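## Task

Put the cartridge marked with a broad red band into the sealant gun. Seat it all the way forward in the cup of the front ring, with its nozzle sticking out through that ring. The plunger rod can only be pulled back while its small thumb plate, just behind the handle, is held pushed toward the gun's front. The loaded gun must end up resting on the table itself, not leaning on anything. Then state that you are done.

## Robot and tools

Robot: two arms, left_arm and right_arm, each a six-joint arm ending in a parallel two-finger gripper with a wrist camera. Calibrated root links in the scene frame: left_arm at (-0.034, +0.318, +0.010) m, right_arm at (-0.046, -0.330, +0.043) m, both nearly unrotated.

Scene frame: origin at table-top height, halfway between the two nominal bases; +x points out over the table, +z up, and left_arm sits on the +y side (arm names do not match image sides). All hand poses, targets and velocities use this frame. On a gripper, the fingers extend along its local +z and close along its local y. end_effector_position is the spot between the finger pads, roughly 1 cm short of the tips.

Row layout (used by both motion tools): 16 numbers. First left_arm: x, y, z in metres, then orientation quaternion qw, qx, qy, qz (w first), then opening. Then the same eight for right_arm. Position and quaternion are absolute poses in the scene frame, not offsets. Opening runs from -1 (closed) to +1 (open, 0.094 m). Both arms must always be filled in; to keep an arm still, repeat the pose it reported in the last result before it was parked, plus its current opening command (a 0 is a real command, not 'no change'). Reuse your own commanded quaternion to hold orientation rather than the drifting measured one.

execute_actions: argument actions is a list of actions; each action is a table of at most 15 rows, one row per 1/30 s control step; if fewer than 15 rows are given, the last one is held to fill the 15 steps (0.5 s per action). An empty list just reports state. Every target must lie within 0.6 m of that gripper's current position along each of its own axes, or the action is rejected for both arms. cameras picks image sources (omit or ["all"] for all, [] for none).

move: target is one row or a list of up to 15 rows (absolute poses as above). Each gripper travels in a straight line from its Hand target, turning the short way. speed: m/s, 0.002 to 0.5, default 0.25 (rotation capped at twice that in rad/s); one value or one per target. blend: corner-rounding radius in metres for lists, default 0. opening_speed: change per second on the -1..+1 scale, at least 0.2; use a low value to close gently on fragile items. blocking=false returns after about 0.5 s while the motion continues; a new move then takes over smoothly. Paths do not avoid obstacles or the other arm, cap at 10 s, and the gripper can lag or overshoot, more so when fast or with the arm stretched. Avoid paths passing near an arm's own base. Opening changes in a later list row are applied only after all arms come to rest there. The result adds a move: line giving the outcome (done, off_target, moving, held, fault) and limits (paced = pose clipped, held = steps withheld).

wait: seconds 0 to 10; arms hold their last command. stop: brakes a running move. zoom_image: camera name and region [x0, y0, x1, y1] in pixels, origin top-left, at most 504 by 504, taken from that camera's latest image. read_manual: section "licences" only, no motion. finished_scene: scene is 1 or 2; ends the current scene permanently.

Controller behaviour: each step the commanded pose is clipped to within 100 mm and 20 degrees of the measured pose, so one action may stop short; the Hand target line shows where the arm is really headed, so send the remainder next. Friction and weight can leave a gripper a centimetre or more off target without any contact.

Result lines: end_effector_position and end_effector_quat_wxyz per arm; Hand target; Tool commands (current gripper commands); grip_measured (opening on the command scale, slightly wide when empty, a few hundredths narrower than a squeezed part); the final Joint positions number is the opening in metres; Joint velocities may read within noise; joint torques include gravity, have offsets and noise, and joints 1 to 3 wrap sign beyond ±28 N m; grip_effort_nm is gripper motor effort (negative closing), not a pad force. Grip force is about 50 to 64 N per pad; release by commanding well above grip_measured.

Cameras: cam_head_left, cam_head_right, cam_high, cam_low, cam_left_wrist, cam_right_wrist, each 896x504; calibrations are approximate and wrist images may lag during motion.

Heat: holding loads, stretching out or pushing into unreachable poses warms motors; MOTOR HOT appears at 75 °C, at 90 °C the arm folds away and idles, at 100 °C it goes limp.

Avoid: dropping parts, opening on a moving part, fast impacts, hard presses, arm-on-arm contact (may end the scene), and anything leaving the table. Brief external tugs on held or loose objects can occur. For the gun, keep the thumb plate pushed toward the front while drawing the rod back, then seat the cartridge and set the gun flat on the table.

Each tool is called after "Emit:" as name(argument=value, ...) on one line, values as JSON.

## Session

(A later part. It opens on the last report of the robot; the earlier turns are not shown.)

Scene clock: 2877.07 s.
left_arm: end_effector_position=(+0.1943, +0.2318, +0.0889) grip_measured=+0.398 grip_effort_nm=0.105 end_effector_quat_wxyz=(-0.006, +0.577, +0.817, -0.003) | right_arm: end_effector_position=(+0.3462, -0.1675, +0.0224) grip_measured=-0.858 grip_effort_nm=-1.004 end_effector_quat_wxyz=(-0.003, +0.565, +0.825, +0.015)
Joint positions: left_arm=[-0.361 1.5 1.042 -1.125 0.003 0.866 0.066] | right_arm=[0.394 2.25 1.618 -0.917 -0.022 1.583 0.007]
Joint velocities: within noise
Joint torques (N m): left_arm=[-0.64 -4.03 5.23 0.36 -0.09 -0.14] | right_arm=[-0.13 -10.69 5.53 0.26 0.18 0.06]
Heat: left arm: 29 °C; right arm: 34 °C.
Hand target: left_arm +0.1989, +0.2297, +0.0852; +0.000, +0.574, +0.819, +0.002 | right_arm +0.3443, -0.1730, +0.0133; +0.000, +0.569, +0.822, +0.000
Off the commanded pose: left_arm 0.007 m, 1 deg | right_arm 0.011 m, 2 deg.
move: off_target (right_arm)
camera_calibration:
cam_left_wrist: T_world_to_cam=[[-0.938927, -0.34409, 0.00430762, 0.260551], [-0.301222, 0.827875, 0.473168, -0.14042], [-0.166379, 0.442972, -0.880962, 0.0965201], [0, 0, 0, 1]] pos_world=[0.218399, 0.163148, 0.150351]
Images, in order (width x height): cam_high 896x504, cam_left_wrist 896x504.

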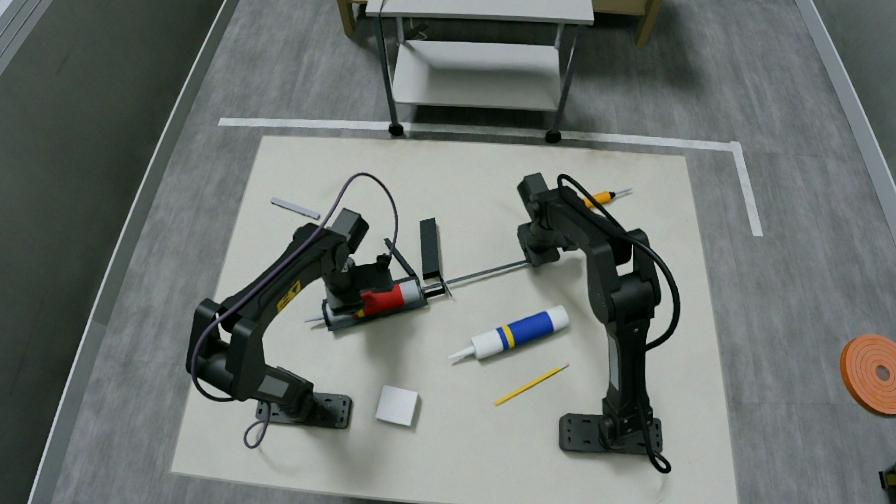

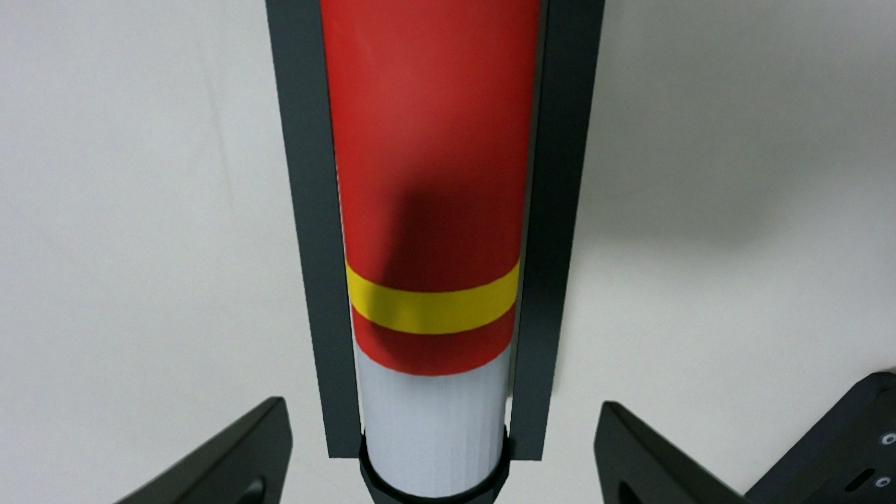

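Emit:
move(target=[0.2030,0.2310,0.050,0.0,0.5736,0.8192,0.0,0.25,0.3445,-0.173,0.013,0,0.5693,0.8221,0,-0.9], speed=0.06, cameras=["cam_left_wrist","cam_high"])

Scene clock: 2890.87 s.
left_arm: end_effector_position=(+0.1977, +0.2305, +0.0543) grip_measured=+0.252 grip_effort_nm=-0.081 end_effector_quat_wxyz=(-0.005, +0.577, +0.817, -0.003) | right_arm: end_effector_position=(+0.3462, -0.1675, +0.0224) grip_measured=-0.858 grip_effort_nm=-1.009 end_effector_quat_wxyz=(-0.003, +0.565, +0.825, +0.015)
Joint positions: left_arm=[-0.361 1.552 0.948 -0.978 0.003 0.866 0.059] | right_arm=[0.394 2.25 1.618 -0.917 -0.022 1.583 0.007]
Joint velocities: within noise
Joint torques (N m): left_arm=[0.64 -4.26 5.04 0.4 -0.03 -0.01] | right_arm=[-0.14 -10.67 5.53 0.26 0.18 0.05]
Heat: left arm: 29 °C; right arm: 34 °C.
Hand target: left_arm +0.2023, +0.2313, +0.0502; +0.000, +0.574, +0.819, +0.000 | right_arm +0.3443, -0.1730, +0.0133; +0.000, +0.569, +0.822, +0.000
Off the commanded pose: left_arm 0.007 m, 1 deg | right_arm 0.011 m, 2 deg.
move: off_target (right_arm)
camera_calibration:
cam_left_wrist: T_world_to_cam=[[-0.938932, -0.344088, 0.00314861, 0.263492], [-0.3019, 0.828133, 0.472284, -0.121861], [-0.165115, 0.442492, -0.881441, 0.0670804], [0, 0, 0, 1]] pos_world=[0.221687, 0.161899, 0.115851]
Images, in order (width x height): cam_high 896x504, cam_left_wrist 896x504.

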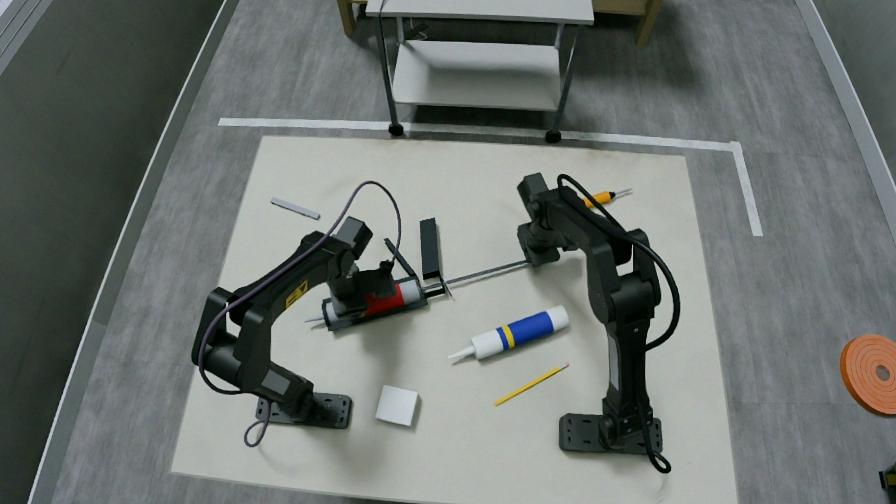

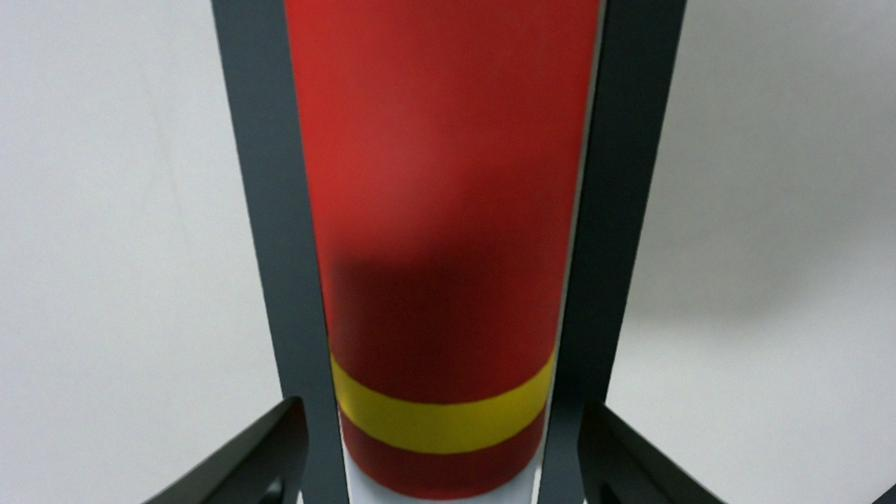

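Emit:
move(target=[[0.2030,0.2310,0.045,0.0,0.5736,0.8192,0.0,0.25,0.3445,-0.173,0.013,0,0.5693,0.8221,0,-0.9],[0.2030,0.2310,0.046,0.0,0.5736,0.8192,0.0,-0.10,0.3445,-0.173,0.013,0,0.5693,0.8221,0,-0.9]], speed=0.05, opening_speed=0.4, cameras=["cam_left_wrist","cam_low"])

Emit:
zoom_image(camera="cam_low", region=[400, 170, 520, 270])

Scene clock: 2902.17 s.
left_arm: end_effector_position=(+0.1984, +0.2302, +0.0500) grip_measured=-0.093 grip_effort_nm=-0.374 end_effector_quat_wxyz=(-0.005, +0.577, +0.817, -0.003) | right_arm: end_effector_position=(+0.3462, -0.1675, +0.0224) grip_measured=-0.858 grip_effort_nm=-1.004 end_effector_quat_wxyz=(-0.003, +0.565, +0.825, +0.015)
Joint positions: left_arm=[-0.361 1.561 0.939 -0.96 0.003 0.866 0.043] | right_arm=[0.394 2.25 1.618 -0.917 -0.022 1.583 0.007]
Joint velocities: within noise
Joint torques (N m): left_arm=[0.53 -4.3 5.08 0.39 -0.02 -0.01] | right_arm=[-0.13 -10.69 5.52 0.26 0.18 0.05]
Heat: left arm: 28 °C; right arm: 34 °C.
Hand target: left_arm +0.2031, +0.2309, +0.0463; +0.000, +0.574, +0.819, +0.000 | right_arm +0.3443, -0.1731, +0.0133; +0.000, +0.569, +0.822, +0.000
Off the commanded pose: left_arm 0.006 m, 1 deg | right_arm 0.011 m, 2 deg.
move: off_target (right_arm)
camera_calibration:
cam_left_wrist: T_world_to_cam=[[-0.938932, -0.344088, 0.00314861, 0.264063], [-0.3019, 0.828133, 0.472284, -0.11941], [-0.165115, 0.442492, -0.881441, 0.0635295], [0, 0, 0, 1]] pos_world=[0.222377, 0.161637, 0.111561]
Images, in order (width x height): cam_low 896x504, cam_left_wrist 896x504.

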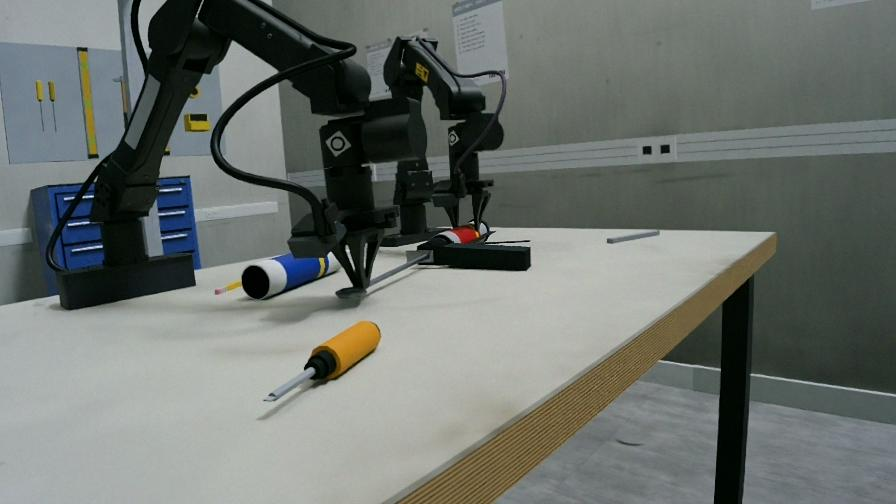

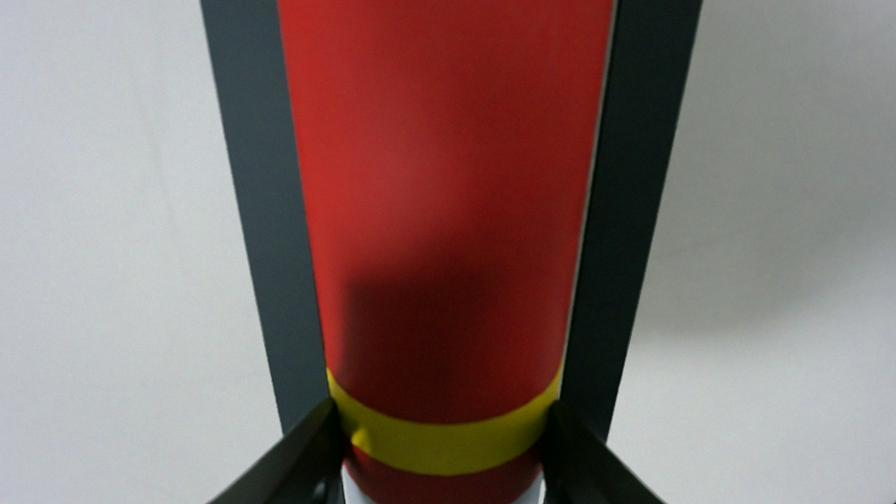

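Scaled by 4.200 from the camera's 896x504 image, which has a finer 1280x720 frame.

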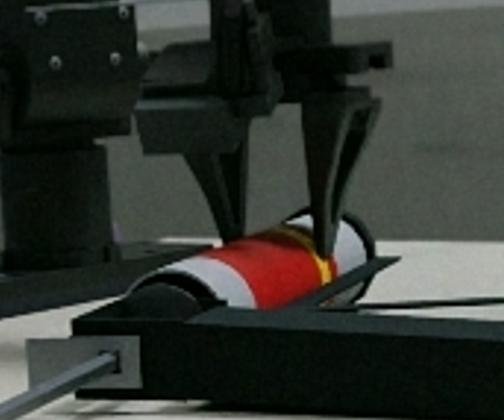

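Emit:
move(target=[[0.2030,0.2310,0.046,0.0,0.5736,0.8192,0.0,0.15,0.3445,-0.173,0.013,0,0.5693,0.8221,0,-0.9],[0.2030,0.2310,0.039,0.0,0.5736,0.8192,0.0,0.15,0.3445,-0.173,0.013,0,0.5693,0.8221,0,-0.9],[0.2030,0.2310,0.040,0.0,0.5736,0.8192,0.0,-0.12,0.3445,-0.173,0.013,0,0.5693,0.8221,0,-0.9]], speed=0.04, opening_speed=0.4, cameras=["cam_left_wrist","cam_low"])

Emit:
zoom_image(camera="cam_low", region=[400, 170, 520, 270])

Scene clock: 2918.27 s.
left_arm: end_effector_position=(+0.1983, +0.2303, +0.0440) grip_measured=-0.036 grip_effort_nm=-1.013 end_effector_quat_wxyz=(-0.005, +0.577, +0.817, -0.003) | right_arm: end_effector_position=(+0.3462, -0.1675, +0.0224) grip_measured=-0.858 grip_effort_nm=-1.009 end_effector_quat_wxyz=(-0.003, +0.565, +0.825, +0.015)
Joint positions: left_arm=[-0.361 1.57 0.922 -0.934 0.003 0.866 0.045] | right_arm=[0.394 2.25 1.618 -0.917 -0.022 1.583 0.007]
Joint velocities: left_arm=[0.022 -0.002 -0.002 0.007 -0.022 -0.168 -0.001] | right_arm=[within noise]
Joint torques (N m): left_arm=[0.49 -4.34 5.05 0.38 -0.03 0] | right_arm=[-0.13 -10.69 5.53 0.26 0.18 0.06]
Heat: left arm: 28 °C; right arm: 34 °C.
Hand target: left_arm +0.2029, +0.2310, +0.0401; +0.000, +0.574, +0.819, +0.000 | right_arm +0.3443, -0.1730, +0.0133; +0.000, +0.569, +0.822, +0.000
Off the commanded pose: left_arm 0.006 m, 1 deg | right_arm 0.011 m, 2 deg.
move: off_target (right_arm)
camera_calibration:
cam_left_wrist: T_world_to_cam=[[-0.938932, -0.344088, 0.00314861, 0.264006], [-0.3019, 0.828133, 0.472284, -0.116606], [-0.165115, 0.442492, -0.881441, 0.0581574], [0, 0, 0, 1]] pos_world=[0.222283, 0.161673, 0.105502]
Images, in order (width x height): cam_low 896x504, cam_left_wrist 896x504.

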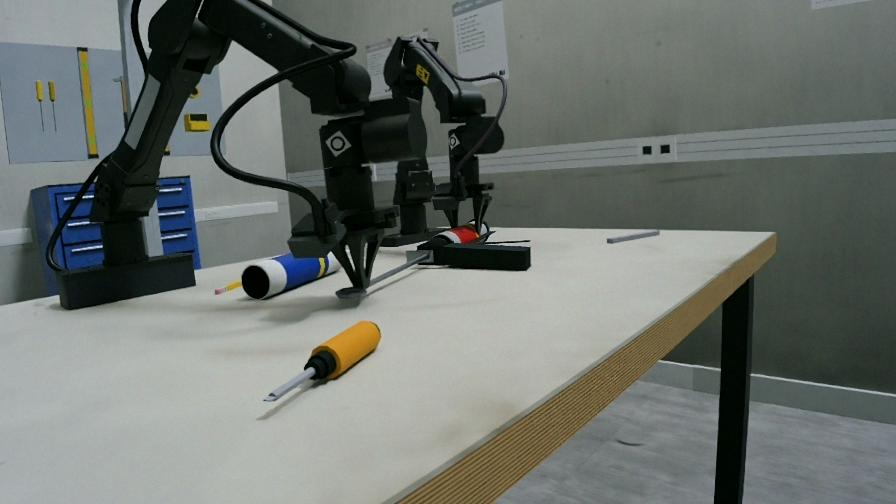

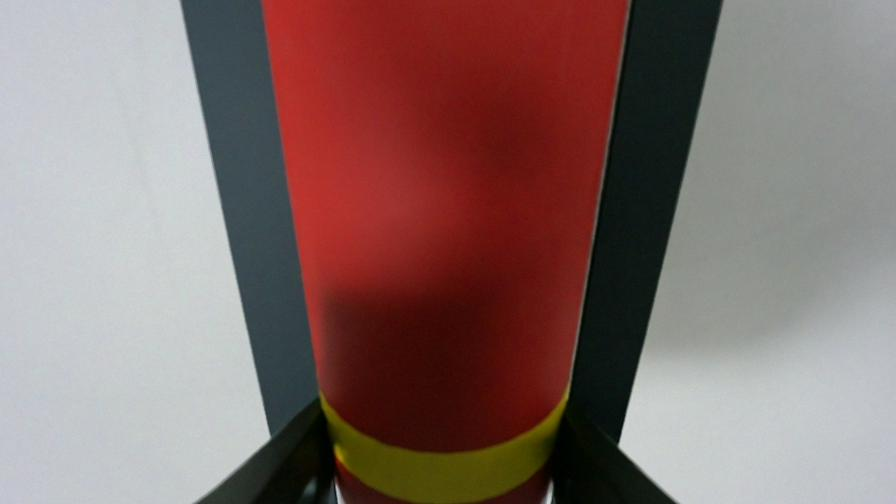

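Scaled by 4.200 from the camera's 896x504 image, which has a finer 1280x720 frame.

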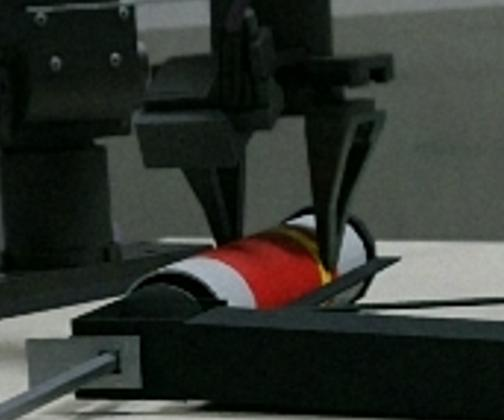

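Emit:
move(target=[0.1963,0.249,0.045,0,0.5736,0.8192,0,-0.12,0.3445,-0.173,0.013,0,0.5693,0.8221,0,-0.9], speed=0.03, cameras=["cam_left_wrist","cam_head_left","cam_low"])

Scene clock: 2954.40 s.
left_arm: end_effector_position=(+0.1981, +0.2329, +0.0437) grip_measured=-0.037 grip_effort_nm=-1.013 end_effector_quat_wxyz=(+0.007, +0.575, +0.818, -0.021) | right_arm: end_effector_position=(+0.3462, -0.1675, +0.0224) grip_measured=-0.858 grip_effort_nm=-1.009 end_effector_quat_wxyz=(-0.003, +0.565, +0.825, +0.015)
Joint positions: left_arm=[-0.323 1.555 0.905 -0.92 0.043 0.902 0.045] | right_arm=[0.394 2.25 1.618 -0.917 -0.022 1.583 0.007]
Joint velocities: within noise
Joint torques (N m): left_arm=[1.57 -6.84 4.05 0.11 -0.28 0.28] | right_arm=[-0.13 -10.69 5.52 0.26 0.18 0.05]
Heat: left arm: 28 °C; right arm: 34 °C.
Hand target: left_arm +0.1960, +0.2446, +0.0450; +0.003, +0.577, +0.816, -0.004 | right_arm +0.3443, -0.1731, +0.0133; +0.000, +0.569, +0.822, +0.000
Off the commanded pose: left_arm 0.016 m, 2 deg | right_arm 0.011 m, 2 deg.
move: off_target (left_arm, right_arm)
camera_calibration:
cam_left_wrist: T_world_to_cam=[[-0.937792, -0.346689, 0.0188015, 0.264448], [-0.304098, 0.846303, 0.437374, -0.120971], [-0.167544, 0.404448, -0.899083, 0.0668779], [0, 0, 0, 1]] pos_world=[0.222415, 0.167011, 0.108066]
Images, in order (width x height): cam_head_left 896x504, cam_low 896x504, cam_left_wrist 896x504.

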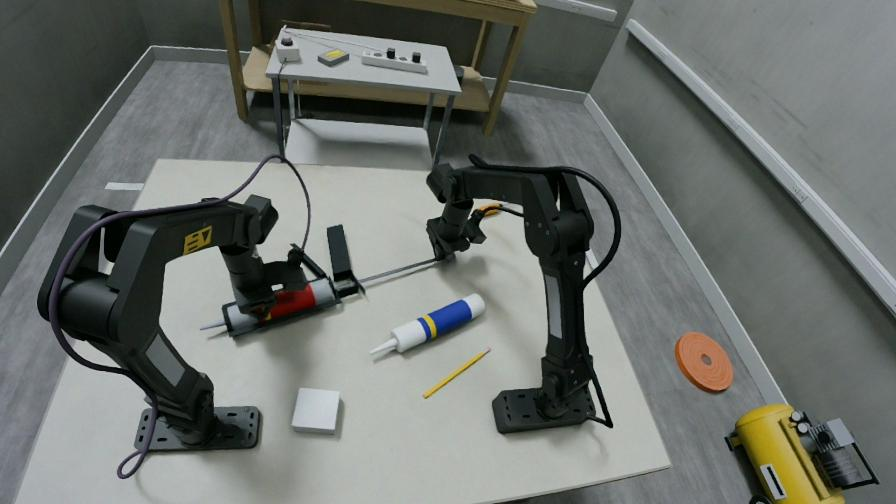

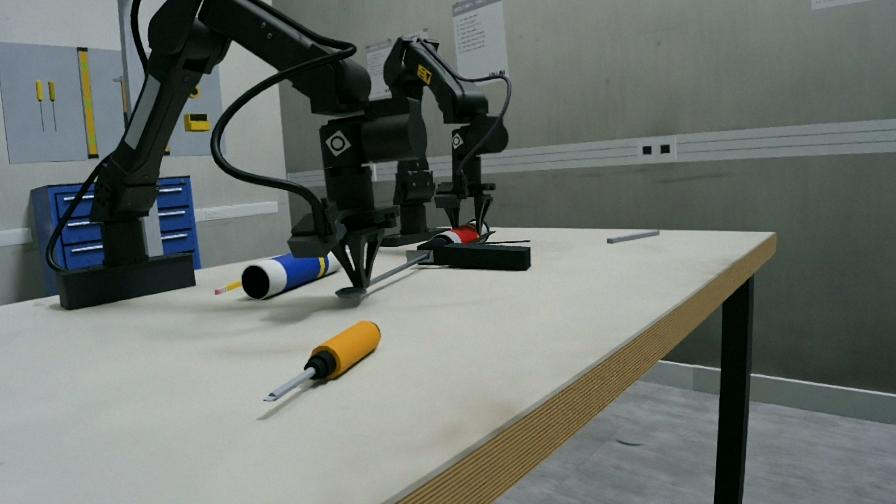

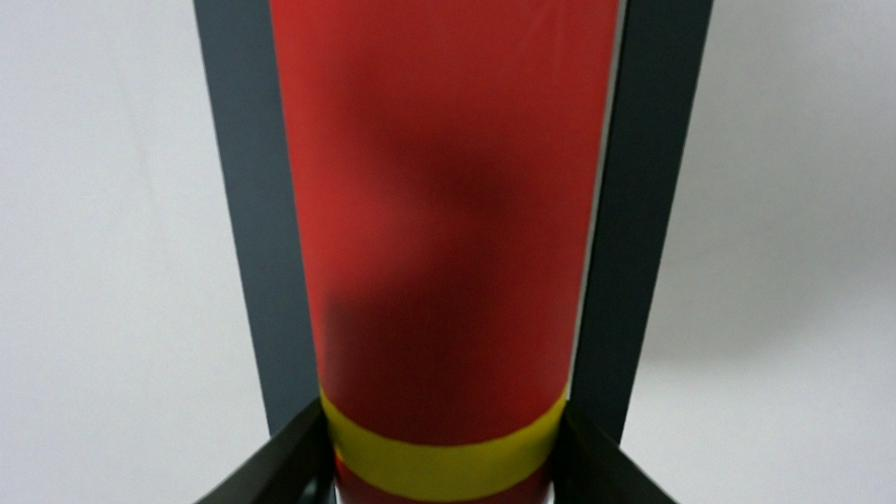

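Emit:
move(target=[0.1935,0.257,0.046,0,0.5736,0.8192,0,-0.12,0.3445,-0.173,0.013,0,0.5693,0.8221,0,-0.9], speed=0.03, cameras=["cam_left_wrist"])

Emit:
zoom_image(camera="cam_left_wrist", region=[200, 0, 700, 504])

Scene clock: 2962.53 s.
left_arm: end_effector_position=(+0.1996, +0.2366, +0.0435) grip_measured=-0.037 grip_effort_nm=-1.018 end_effector_quat_wxyz=(+0.018, +0.577, +0.816, -0.027) | right_arm: end_effector_position=(+0.3455, -0.1656, +0.0224) grip_measured=-0.858 grip_effort_nm=-1.009 end_effector_quat_wxyz=(-0.006, +0.567, +0.824, +0.017)
Joint positions: left_arm=[-0.292 1.541 0.89 -0.903 0.063 0.935 0.045] | right_arm=[0.395 2.25 1.618 -0.917 -0.03 1.587 0.007]
Joint velocities: within noise
Joint torques (N m): left_arm=[2.02 -7.21 4.11 -0.07 -0.58 0.2] | right_arm=[-0.29 -10.69 5.53 0.26 0.26 0]
Heat: left arm: 29 °C; right arm: 34 °C.
Hand target: left_arm +0.1946, +0.2557, +0.0454; +0.002, +0.573, +0.819, +0.000 | right_arm +0.3443, -0.1732, +0.0133; +0.000, +0.569, +0.822, +0.000
Off the commanded pose: left_arm 0.021 m, 4 deg | right_arm 0.012 m, 2 deg.
move: off_target (left_arm, right_arm)
camera_calibration:
cam_left_wrist: T_world_to_cam=[[-0.939082, -0.343254, 0.0173485, 0.266659], [-0.305774, 0.85746, 0.413841, -0.124892], [-0.156928, 0.383326, -0.910184, 0.0687712], [0, 0, 0, 1]] pos_world=[0.223018, 0.17226, 0.109654]
Images, in order (width x height): cam_left_wrist 896x504.

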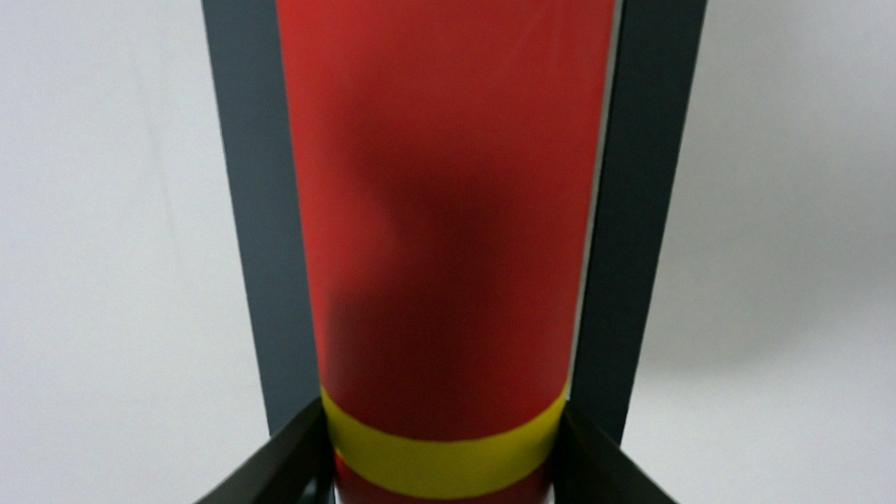

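Scaled by 1.000.

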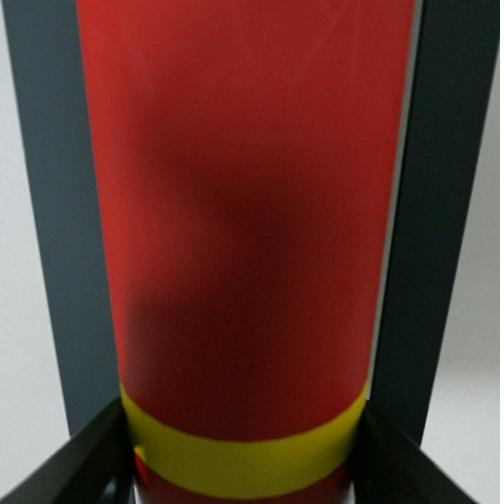

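Emit:
move(target=[[0.199,0.241,0.043,0,0.5736,0.8192,0,-0.12,0.3445,-0.173,0.013,0,0.5693,0.8221,0,-0.9],[0.199,0.241,0.043,0,0.5736,0.8192,0,0.25,0.3445,-0.173,0.013,0,0.5693,0.8221,0,-0.9],[0.202,0.238,0.16,0,0.5736,0.8192,0,0.25,0.3445,-0.173,0.013,0,0.5693,0.8221,0,-0.9],[0.18,0.32,0.18,0,0.5815,0.8079,0,0.4,0.3445,-0.173,0.013,0,0.5693,0.8221,0,-0.9]], speed=[0.03,0.05,0.06,0.12], opening_speed=0.4, cameras=["cam_left_wrist","cam_head_left"])

Emit:
zoom_image(camera="cam_left_wrist", region=[200, 0, 700, 504])

Scene clock: 2985.57 s.
left_arm: end_effector_position=(+0.1846, +0.3217, +0.1702) grip_measured=+0.398 grip_effort_nm=0.105 end_effector_quat_wxyz=(-0.011, +0.577, +0.817, -0.005) | right_arm: end_effector_position=(+0.3455, -0.1656, +0.0224) grip_measured=-0.858 grip_effort_nm=-1.009 end_effector_quat_wxyz=(-0.006, +0.567, +0.824, +0.017)
Joint positions: left_arm=[0.01 1.397 1.277 -1.474 -0.004 1.237 0.066] | right_arm=[0.395 2.25 1.618 -0.917 -0.03 1.587 0.007]
Joint velocities: within noise
Joint torques (N m): left_arm=[0.53 -6.11 6.87 -0.11 0 0.15] | right_arm=[-0.27 -10.69 5.52 0.25 0.25 0.01]
Heat: left arm: 29 °C; right arm: 35 °C.
Hand target: left_arm +0.1792, +0.3234, +0.1794; -0.006, +0.580, +0.815, +0.000 | right_arm +0.3441, -0.1731, +0.0133; +0.000, +0.569, +0.822, +0.000
Off the commanded pose: left_arm 0.011 m, 2 deg | right_arm 0.012 m, 2 deg.
move: off_target (left_arm, right_arm); target 4's new opening was sent with left_arm's hand 0.011 m and 2 deg from that target
camera_calibration:
cam_left_wrist: T_world_to_cam=[[-0.938865, -0.344037, 0.0131007, 0.280521], [-0.296208, 0.826565, 0.478593, -0.257697], [-0.175482, 0.445453, -0.877939, 0.127121], [0, 0, 0, 1]] pos_world=[0.209347, 0.252886, 0.231262]
Images, in order (width x height): cam_head_left 896x504, cam_left_wrist 896x504.

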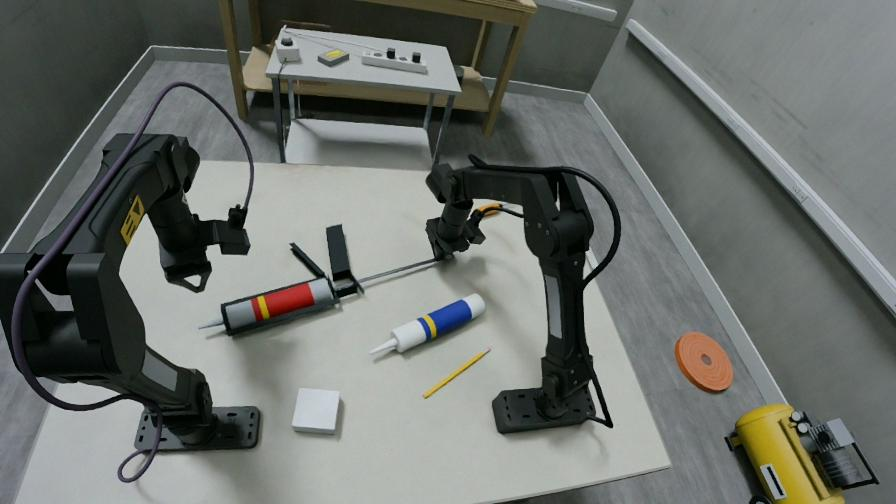

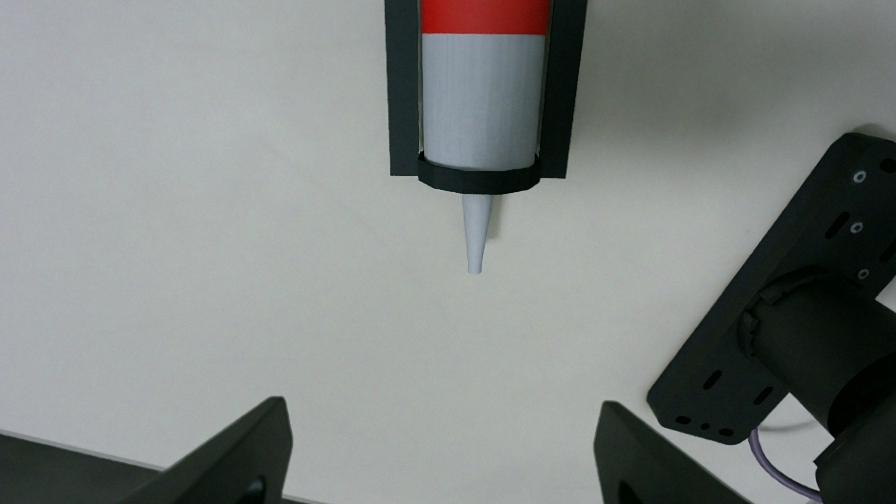

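Scaled by 1.000.

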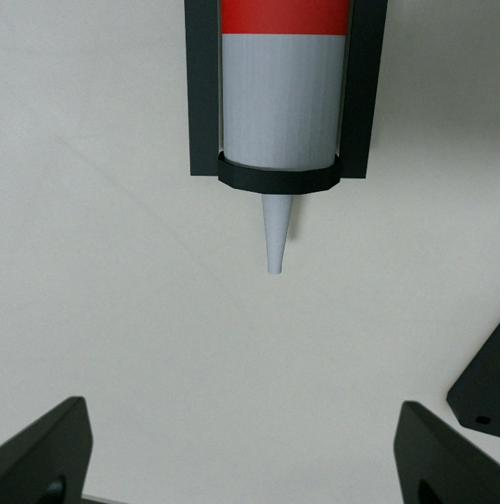

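Emit:
move(target=[[0.18,0.32,0.18,0,0.5815,0.8079,0,0.4,0.3445,-0.17,0.013,0,0.5693,0.8221,0,-0.2],[0.18,0.32,0.18,0,0.5815,0.8079,0,0.4,0.3445,-0.17,0.1,0,0.5693,0.8221,0,-0.2],[0.245,0.13,0.17,0,0.5815,0.8079,0,0.4,0.26,-0.40,0.18,0,0.2419,0.9703,0,0.3]], speed=[0.03,0.06,0.15], opening_speed=0.5)

Emit:
zoom_image(camera="cam_left_wrist", region=[200, 0, 700, 504])

Scene clock: 3007.00 s.
left_arm: end_effector_position=(+0.2387, +0.1345, +0.1657) grip_measured=+0.398 grip_effort_nm=0.095 end_effector_quat_wxyz=(-0.010, +0.595, +0.804, +0.002) | right_arm: end_effector_position=(+0.2662, -0.3977, +0.1708) grip_measured=+0.298 grip_effort_nm=0.134 end_effector_quat_wxyz=(-0.009, +0.249, +0.969, +0.006)
Joint positions: left_arm=[-0.596 1.814 1.691 -1.467 -0.004 0.676 0.066] | right_arm=[-0.212 1.768 1.523 -1.344 -0.013 0.277 0.061]
Joint velocities: within noise
Joint torques (N m): left_arm=[-0.29 -6.3 8.47 0.16 -0.03 -0.15] | right_arm=[-0.21 -10.5 6.71 -0.03 0 -0.18]
Heat: left arm: 29 °C; right arm: 36 °C.
Hand target: left_arm +0.2456, +0.1296, +0.1693; +0.000, +0.590, +0.807, +0.005 | right_arm +0.2630, -0.3982, +0.1805; +0.000, +0.242, +0.970, +0.005
Off the commanded pose: left_arm 0.009 m, 2 deg | right_arm 0.011 m, 2 deg.
move: off_target (right_arm); target 3's new opening was sent with right_arm's hand 0.011 m and 2 deg from that target
camera_calibration:
cam_left_wrist: T_world_to_cam=[[-0.95334, -0.301894, 0.00173779, 0.266666], [-0.263296, 0.834242, 0.484475, -0.0945886], [-0.14771, 0.461412, -0.874803, 0.206688], [0, 0, 0, 1]] pos_world=[0.259848, 0.0640463, 0.226174]
cam_right_wrist: T_world_to_cam=[[-0.493494, -0.869742, 0.00344459, -0.214746], [-0.786768, 0.448095, 0.424508, 0.355295], [-0.370756, 0.206782, -0.905418, 0.41816], [0, 0, 0, 1]] pos_world=[0.328594, -0.432448, 0.228524]

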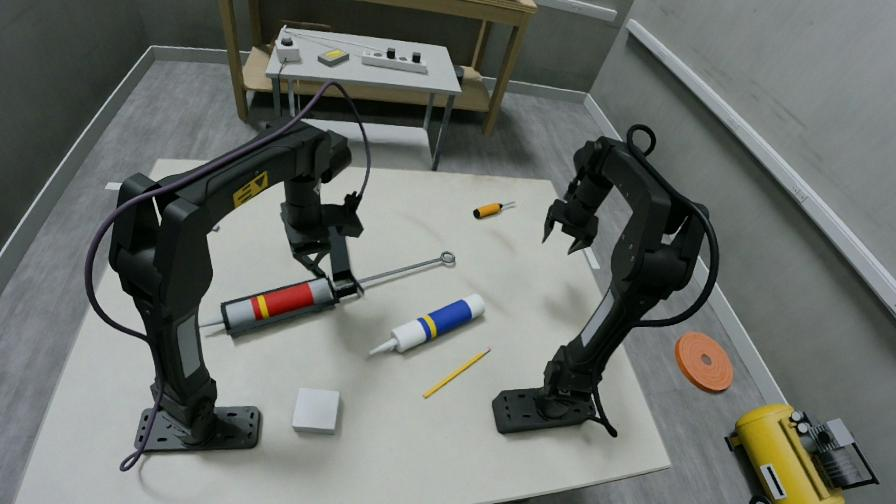

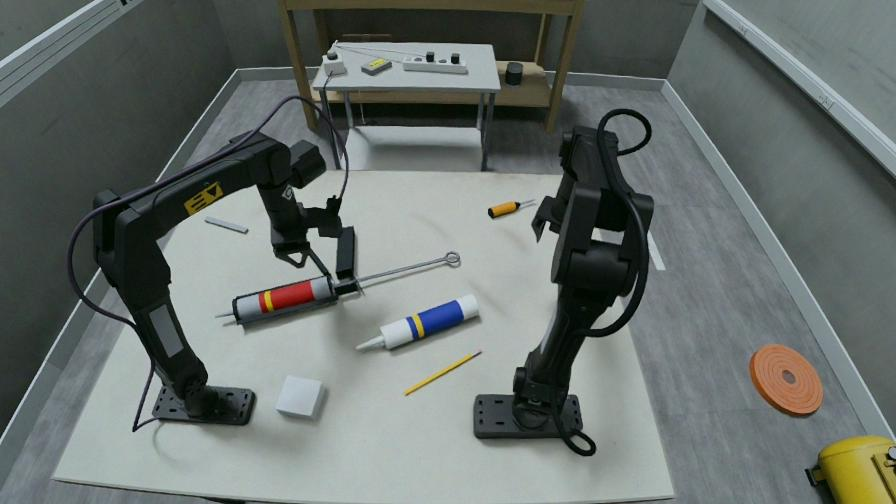

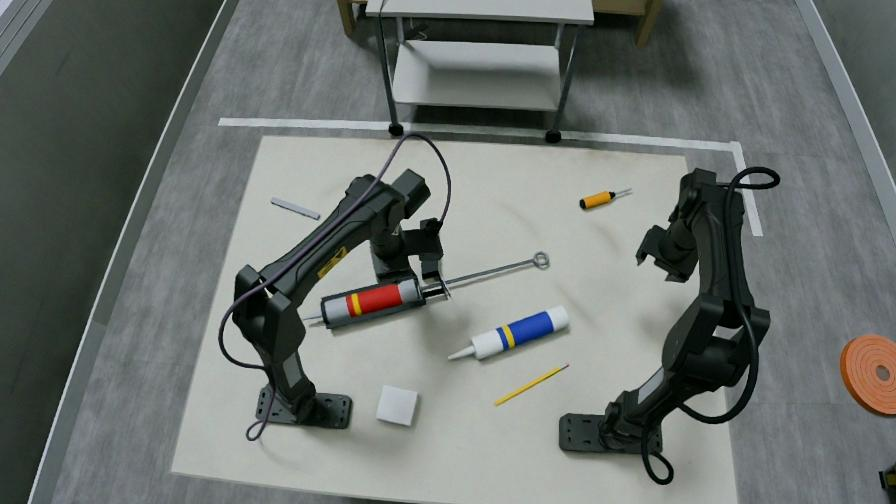

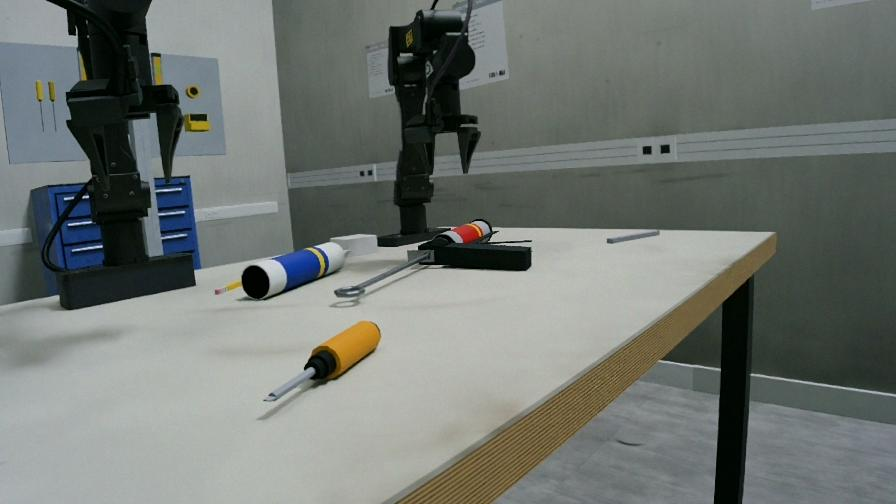

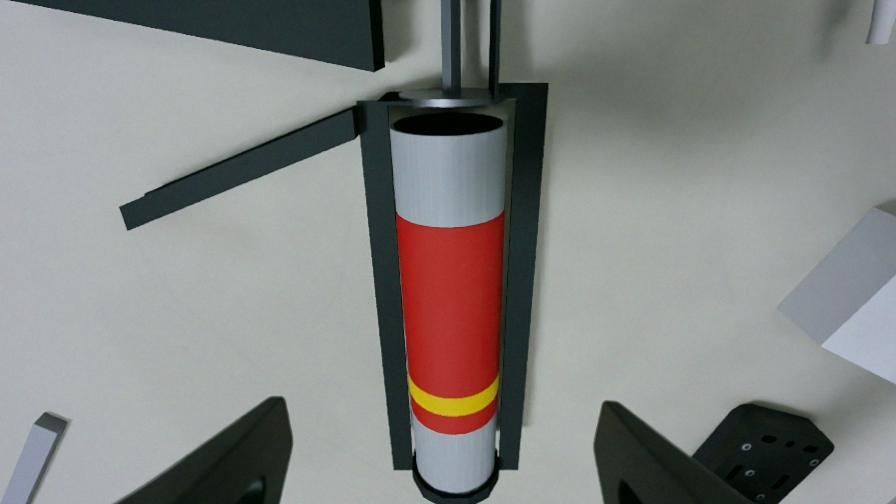

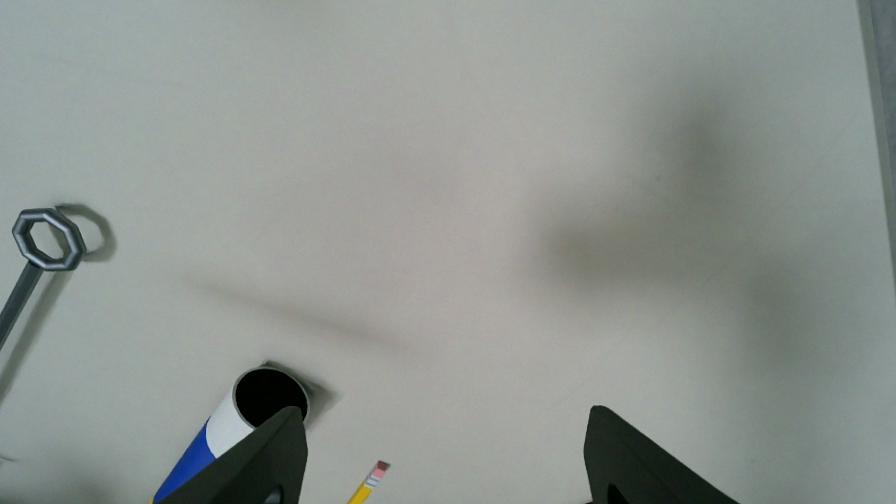

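Scaled by 1.000.

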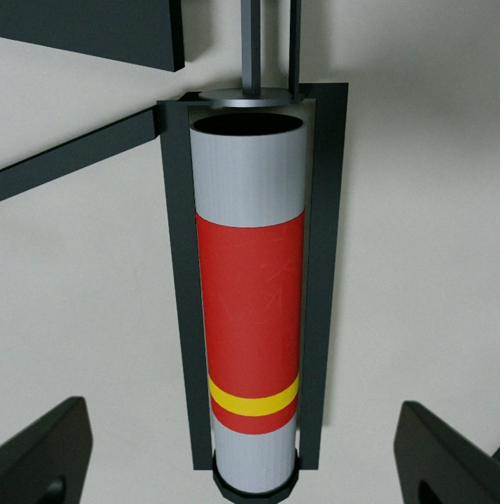

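Emit:
move(target=[0.18,0.32,0.18,0,0.5815,0.8079,0,0.4,0.26,-0.40,0.18,0,0.2419,0.9703,0,0.3], speed=0.15, cameras=["cam_left_wrist","cam_high"])

Emit:
zoom_image(camera="cam_left_wrist", region=[340, 90, 620, 300])

Scene clock: 3024.60 s.
left_arm: end_effector_position=(+0.1905, +0.3213, +0.1770) grip_measured=+0.398 grip_effort_nm=0.100 end_effector_quat_wxyz=(+0.001, +0.575, +0.818, +0.004) | right_arm: end_effector_position=(+0.2661, -0.3980, +0.1726) grip_measured=+0.298 grip_effort_nm=0.134 end_effector_quat_wxyz=(-0.006, +0.247, +0.969, +0.005)
Joint positions: left_arm=[0.007 1.395 1.303 -1.472 -0.006 1.23 0.066] | right_arm=[-0.212 1.762 1.523 -1.344 -0.011 0.274 0.061]
Joint velocities: within noise
Joint torques (N m): left_arm=[0.54 -5.93 5.11 -0.11 0.12 0.2] | right_arm=[-0.38 -10.67 5.57 0.04 0.09 -0.18]
Heat: left arm: 29 °C; right arm: 35 °C.
Hand target: left_arm +0.1802, +0.3201, +0.1805; +0.000, +0.578, +0.816, -0.004 | right_arm +0.2602, -0.3999, +0.1796; +0.000, +0.242, +0.970, +0.000
Off the commanded pose: left_arm 0.011 m, 1 deg | right_arm 0.010 m, 1 deg.
move: off_target (left_arm)
camera_calibration:
cam_left_wrist: T_world_to_cam=[[-0.93725, -0.34834, -0.0148889, 0.291901], [-0.313851, 0.824312, 0.471176, -0.253476], [-0.151856, 0.446282, -0.881914, 0.1302], [0, 0, 0, 1]] pos_world=[0.213802, 0.252518, 0.238603]
Images, in order (width x height): cam_high 896x504, cam_left_wrist 896x504.

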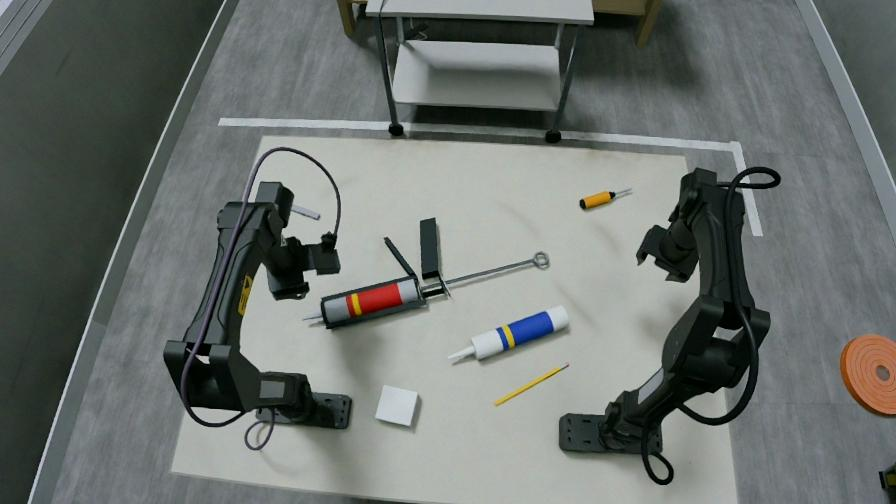

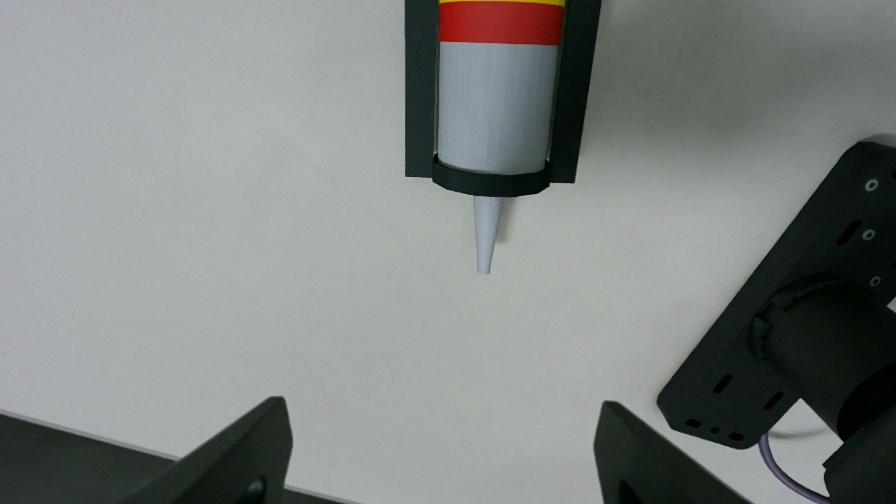

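Scaled by 1.800 from the camera's 896x504 image, which has a finer 1280x720 frame.

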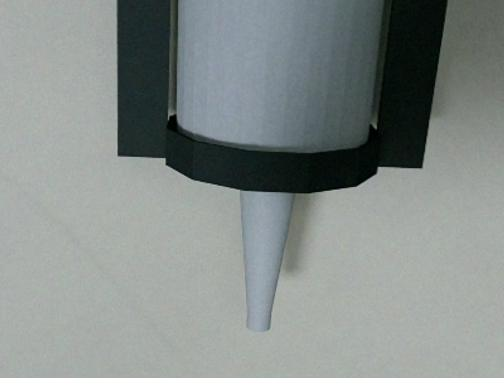

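Emit:
move(target=[[0.202,0.238,0.12,0,0.5736,0.8192,0,0.25,0.3445,-0.172,0.10,0,0.5693,0.8221,0,-0.2],[0.202,0.238,0.12,0,0.5736,0.8192,0,0.25,0.3445,-0.172,0.013,0,0.5693,0.8221,0,-0.2],[0.202,0.2355,0.040,0,0.5736,0.8192,0,0.25,0.3445,-0.173,0.013,0,0.5693,0.8221,0,-0.9]], speed=[0.15,0.06,0.05], opening_speed=0.5, cameras=["cam_left_wrist","cam_right_wrist","cam_head_right"])

Scene clock: 3084.60 s.
left_arm: end_effector_position=(+0.1983, +0.2397, +0.0443) grip_measured=+0.252 grip_effort_nm=-0.076 end_effector_quat_wxyz=(-0.005, +0.579, +0.815, +0.001) | right_arm: end_effector_position=(+0.3446, -0.1660, +0.0219) grip_measured=-0.860 grip_effort_nm=-1.004 end_effector_quat_wxyz=(-0.004, +0.565, +0.825, +0.014)
Joint positions: left_arm=[-0.332 1.557 0.91 -0.934 -0.006 0.902 0.059] | right_arm=[0.398 2.248 1.613 -0.916 -0.022 1.587 0.007]
Joint velocities: within noise
Joint torques (N m): left_arm=[-0.64 -4.1 4.93 0.39 -0.01 -0.17] | right_arm=[-0.27 -10.97 4.86 0.27 0.26 0.03]
Heat: left arm: 28 °C; right arm: 37 °C.
Hand target: left_arm +0.2010, +0.2368, +0.0399; -0.001, +0.576, +0.817, +0.002 | right_arm +0.3415, -0.1742, +0.0126; +0.002, +0.569, +0.822, -0.004
Off the commanded pose: left_arm 0.007 m, 1 deg | right_arm 0.011 m, 2 deg.
move: off_target (right_arm)
camera_calibration:
cam_left_wrist: T_world_to_cam=[[-0.941056, -0.338231, -0.00366675, 0.266609], [-0.298846, 0.8263, 0.47741, -0.124903], [-0.158445, 0.450365, -0.878673, 0.0509726], [0, 0, 0, 1]] pos_world=[0.221644, 0.170426, 0.105396]
cam_right_wrist: T_world_to_cam=[[-0.937468, -0.347951, -0.00917811, 0.265841], [-0.318502, 0.846893, 0.425828, 0.281136], [-0.140394, 0.402124, -0.904757, 0.217561], [0, 0, 0, 1]] pos_world=[0.369304, -0.233079, 0.0795642]
Images, in order (width x height): cam_head_right 896x504, cam_left_wrist 896x504, cam_right_wrist 896x504.

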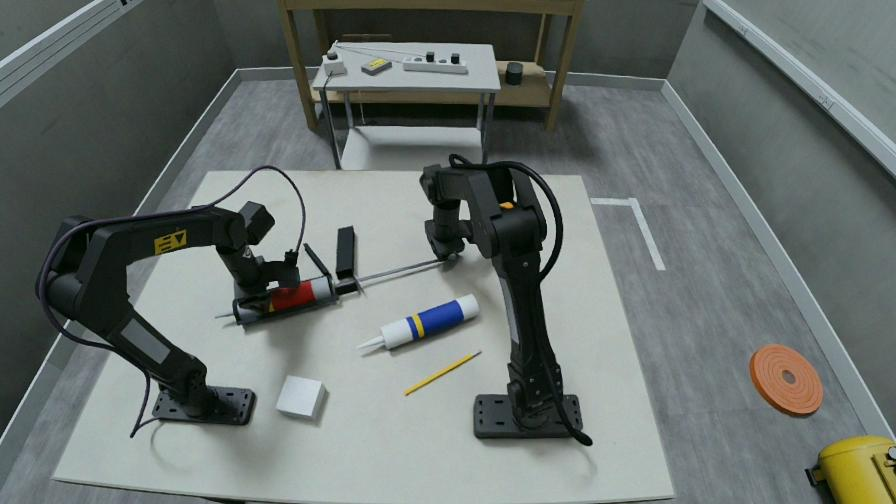

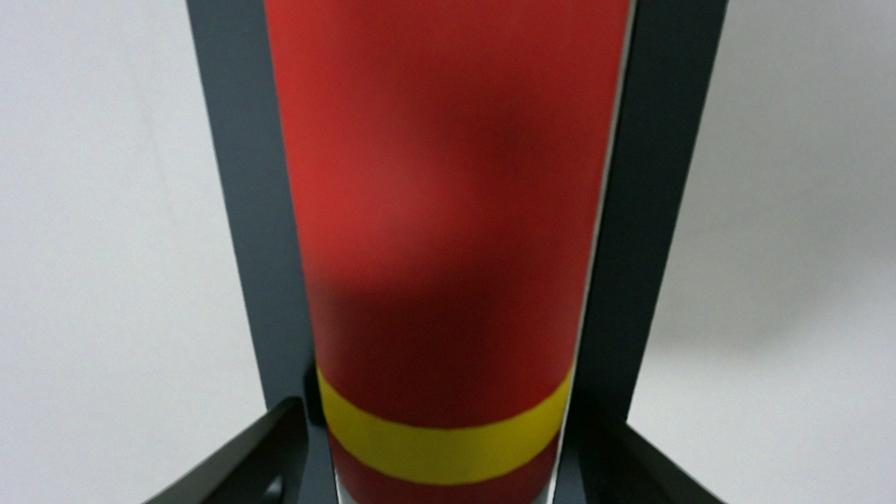

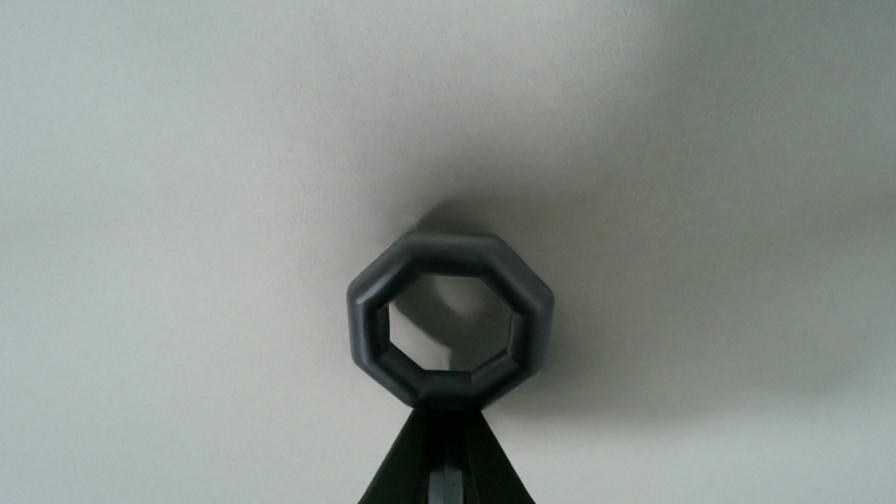

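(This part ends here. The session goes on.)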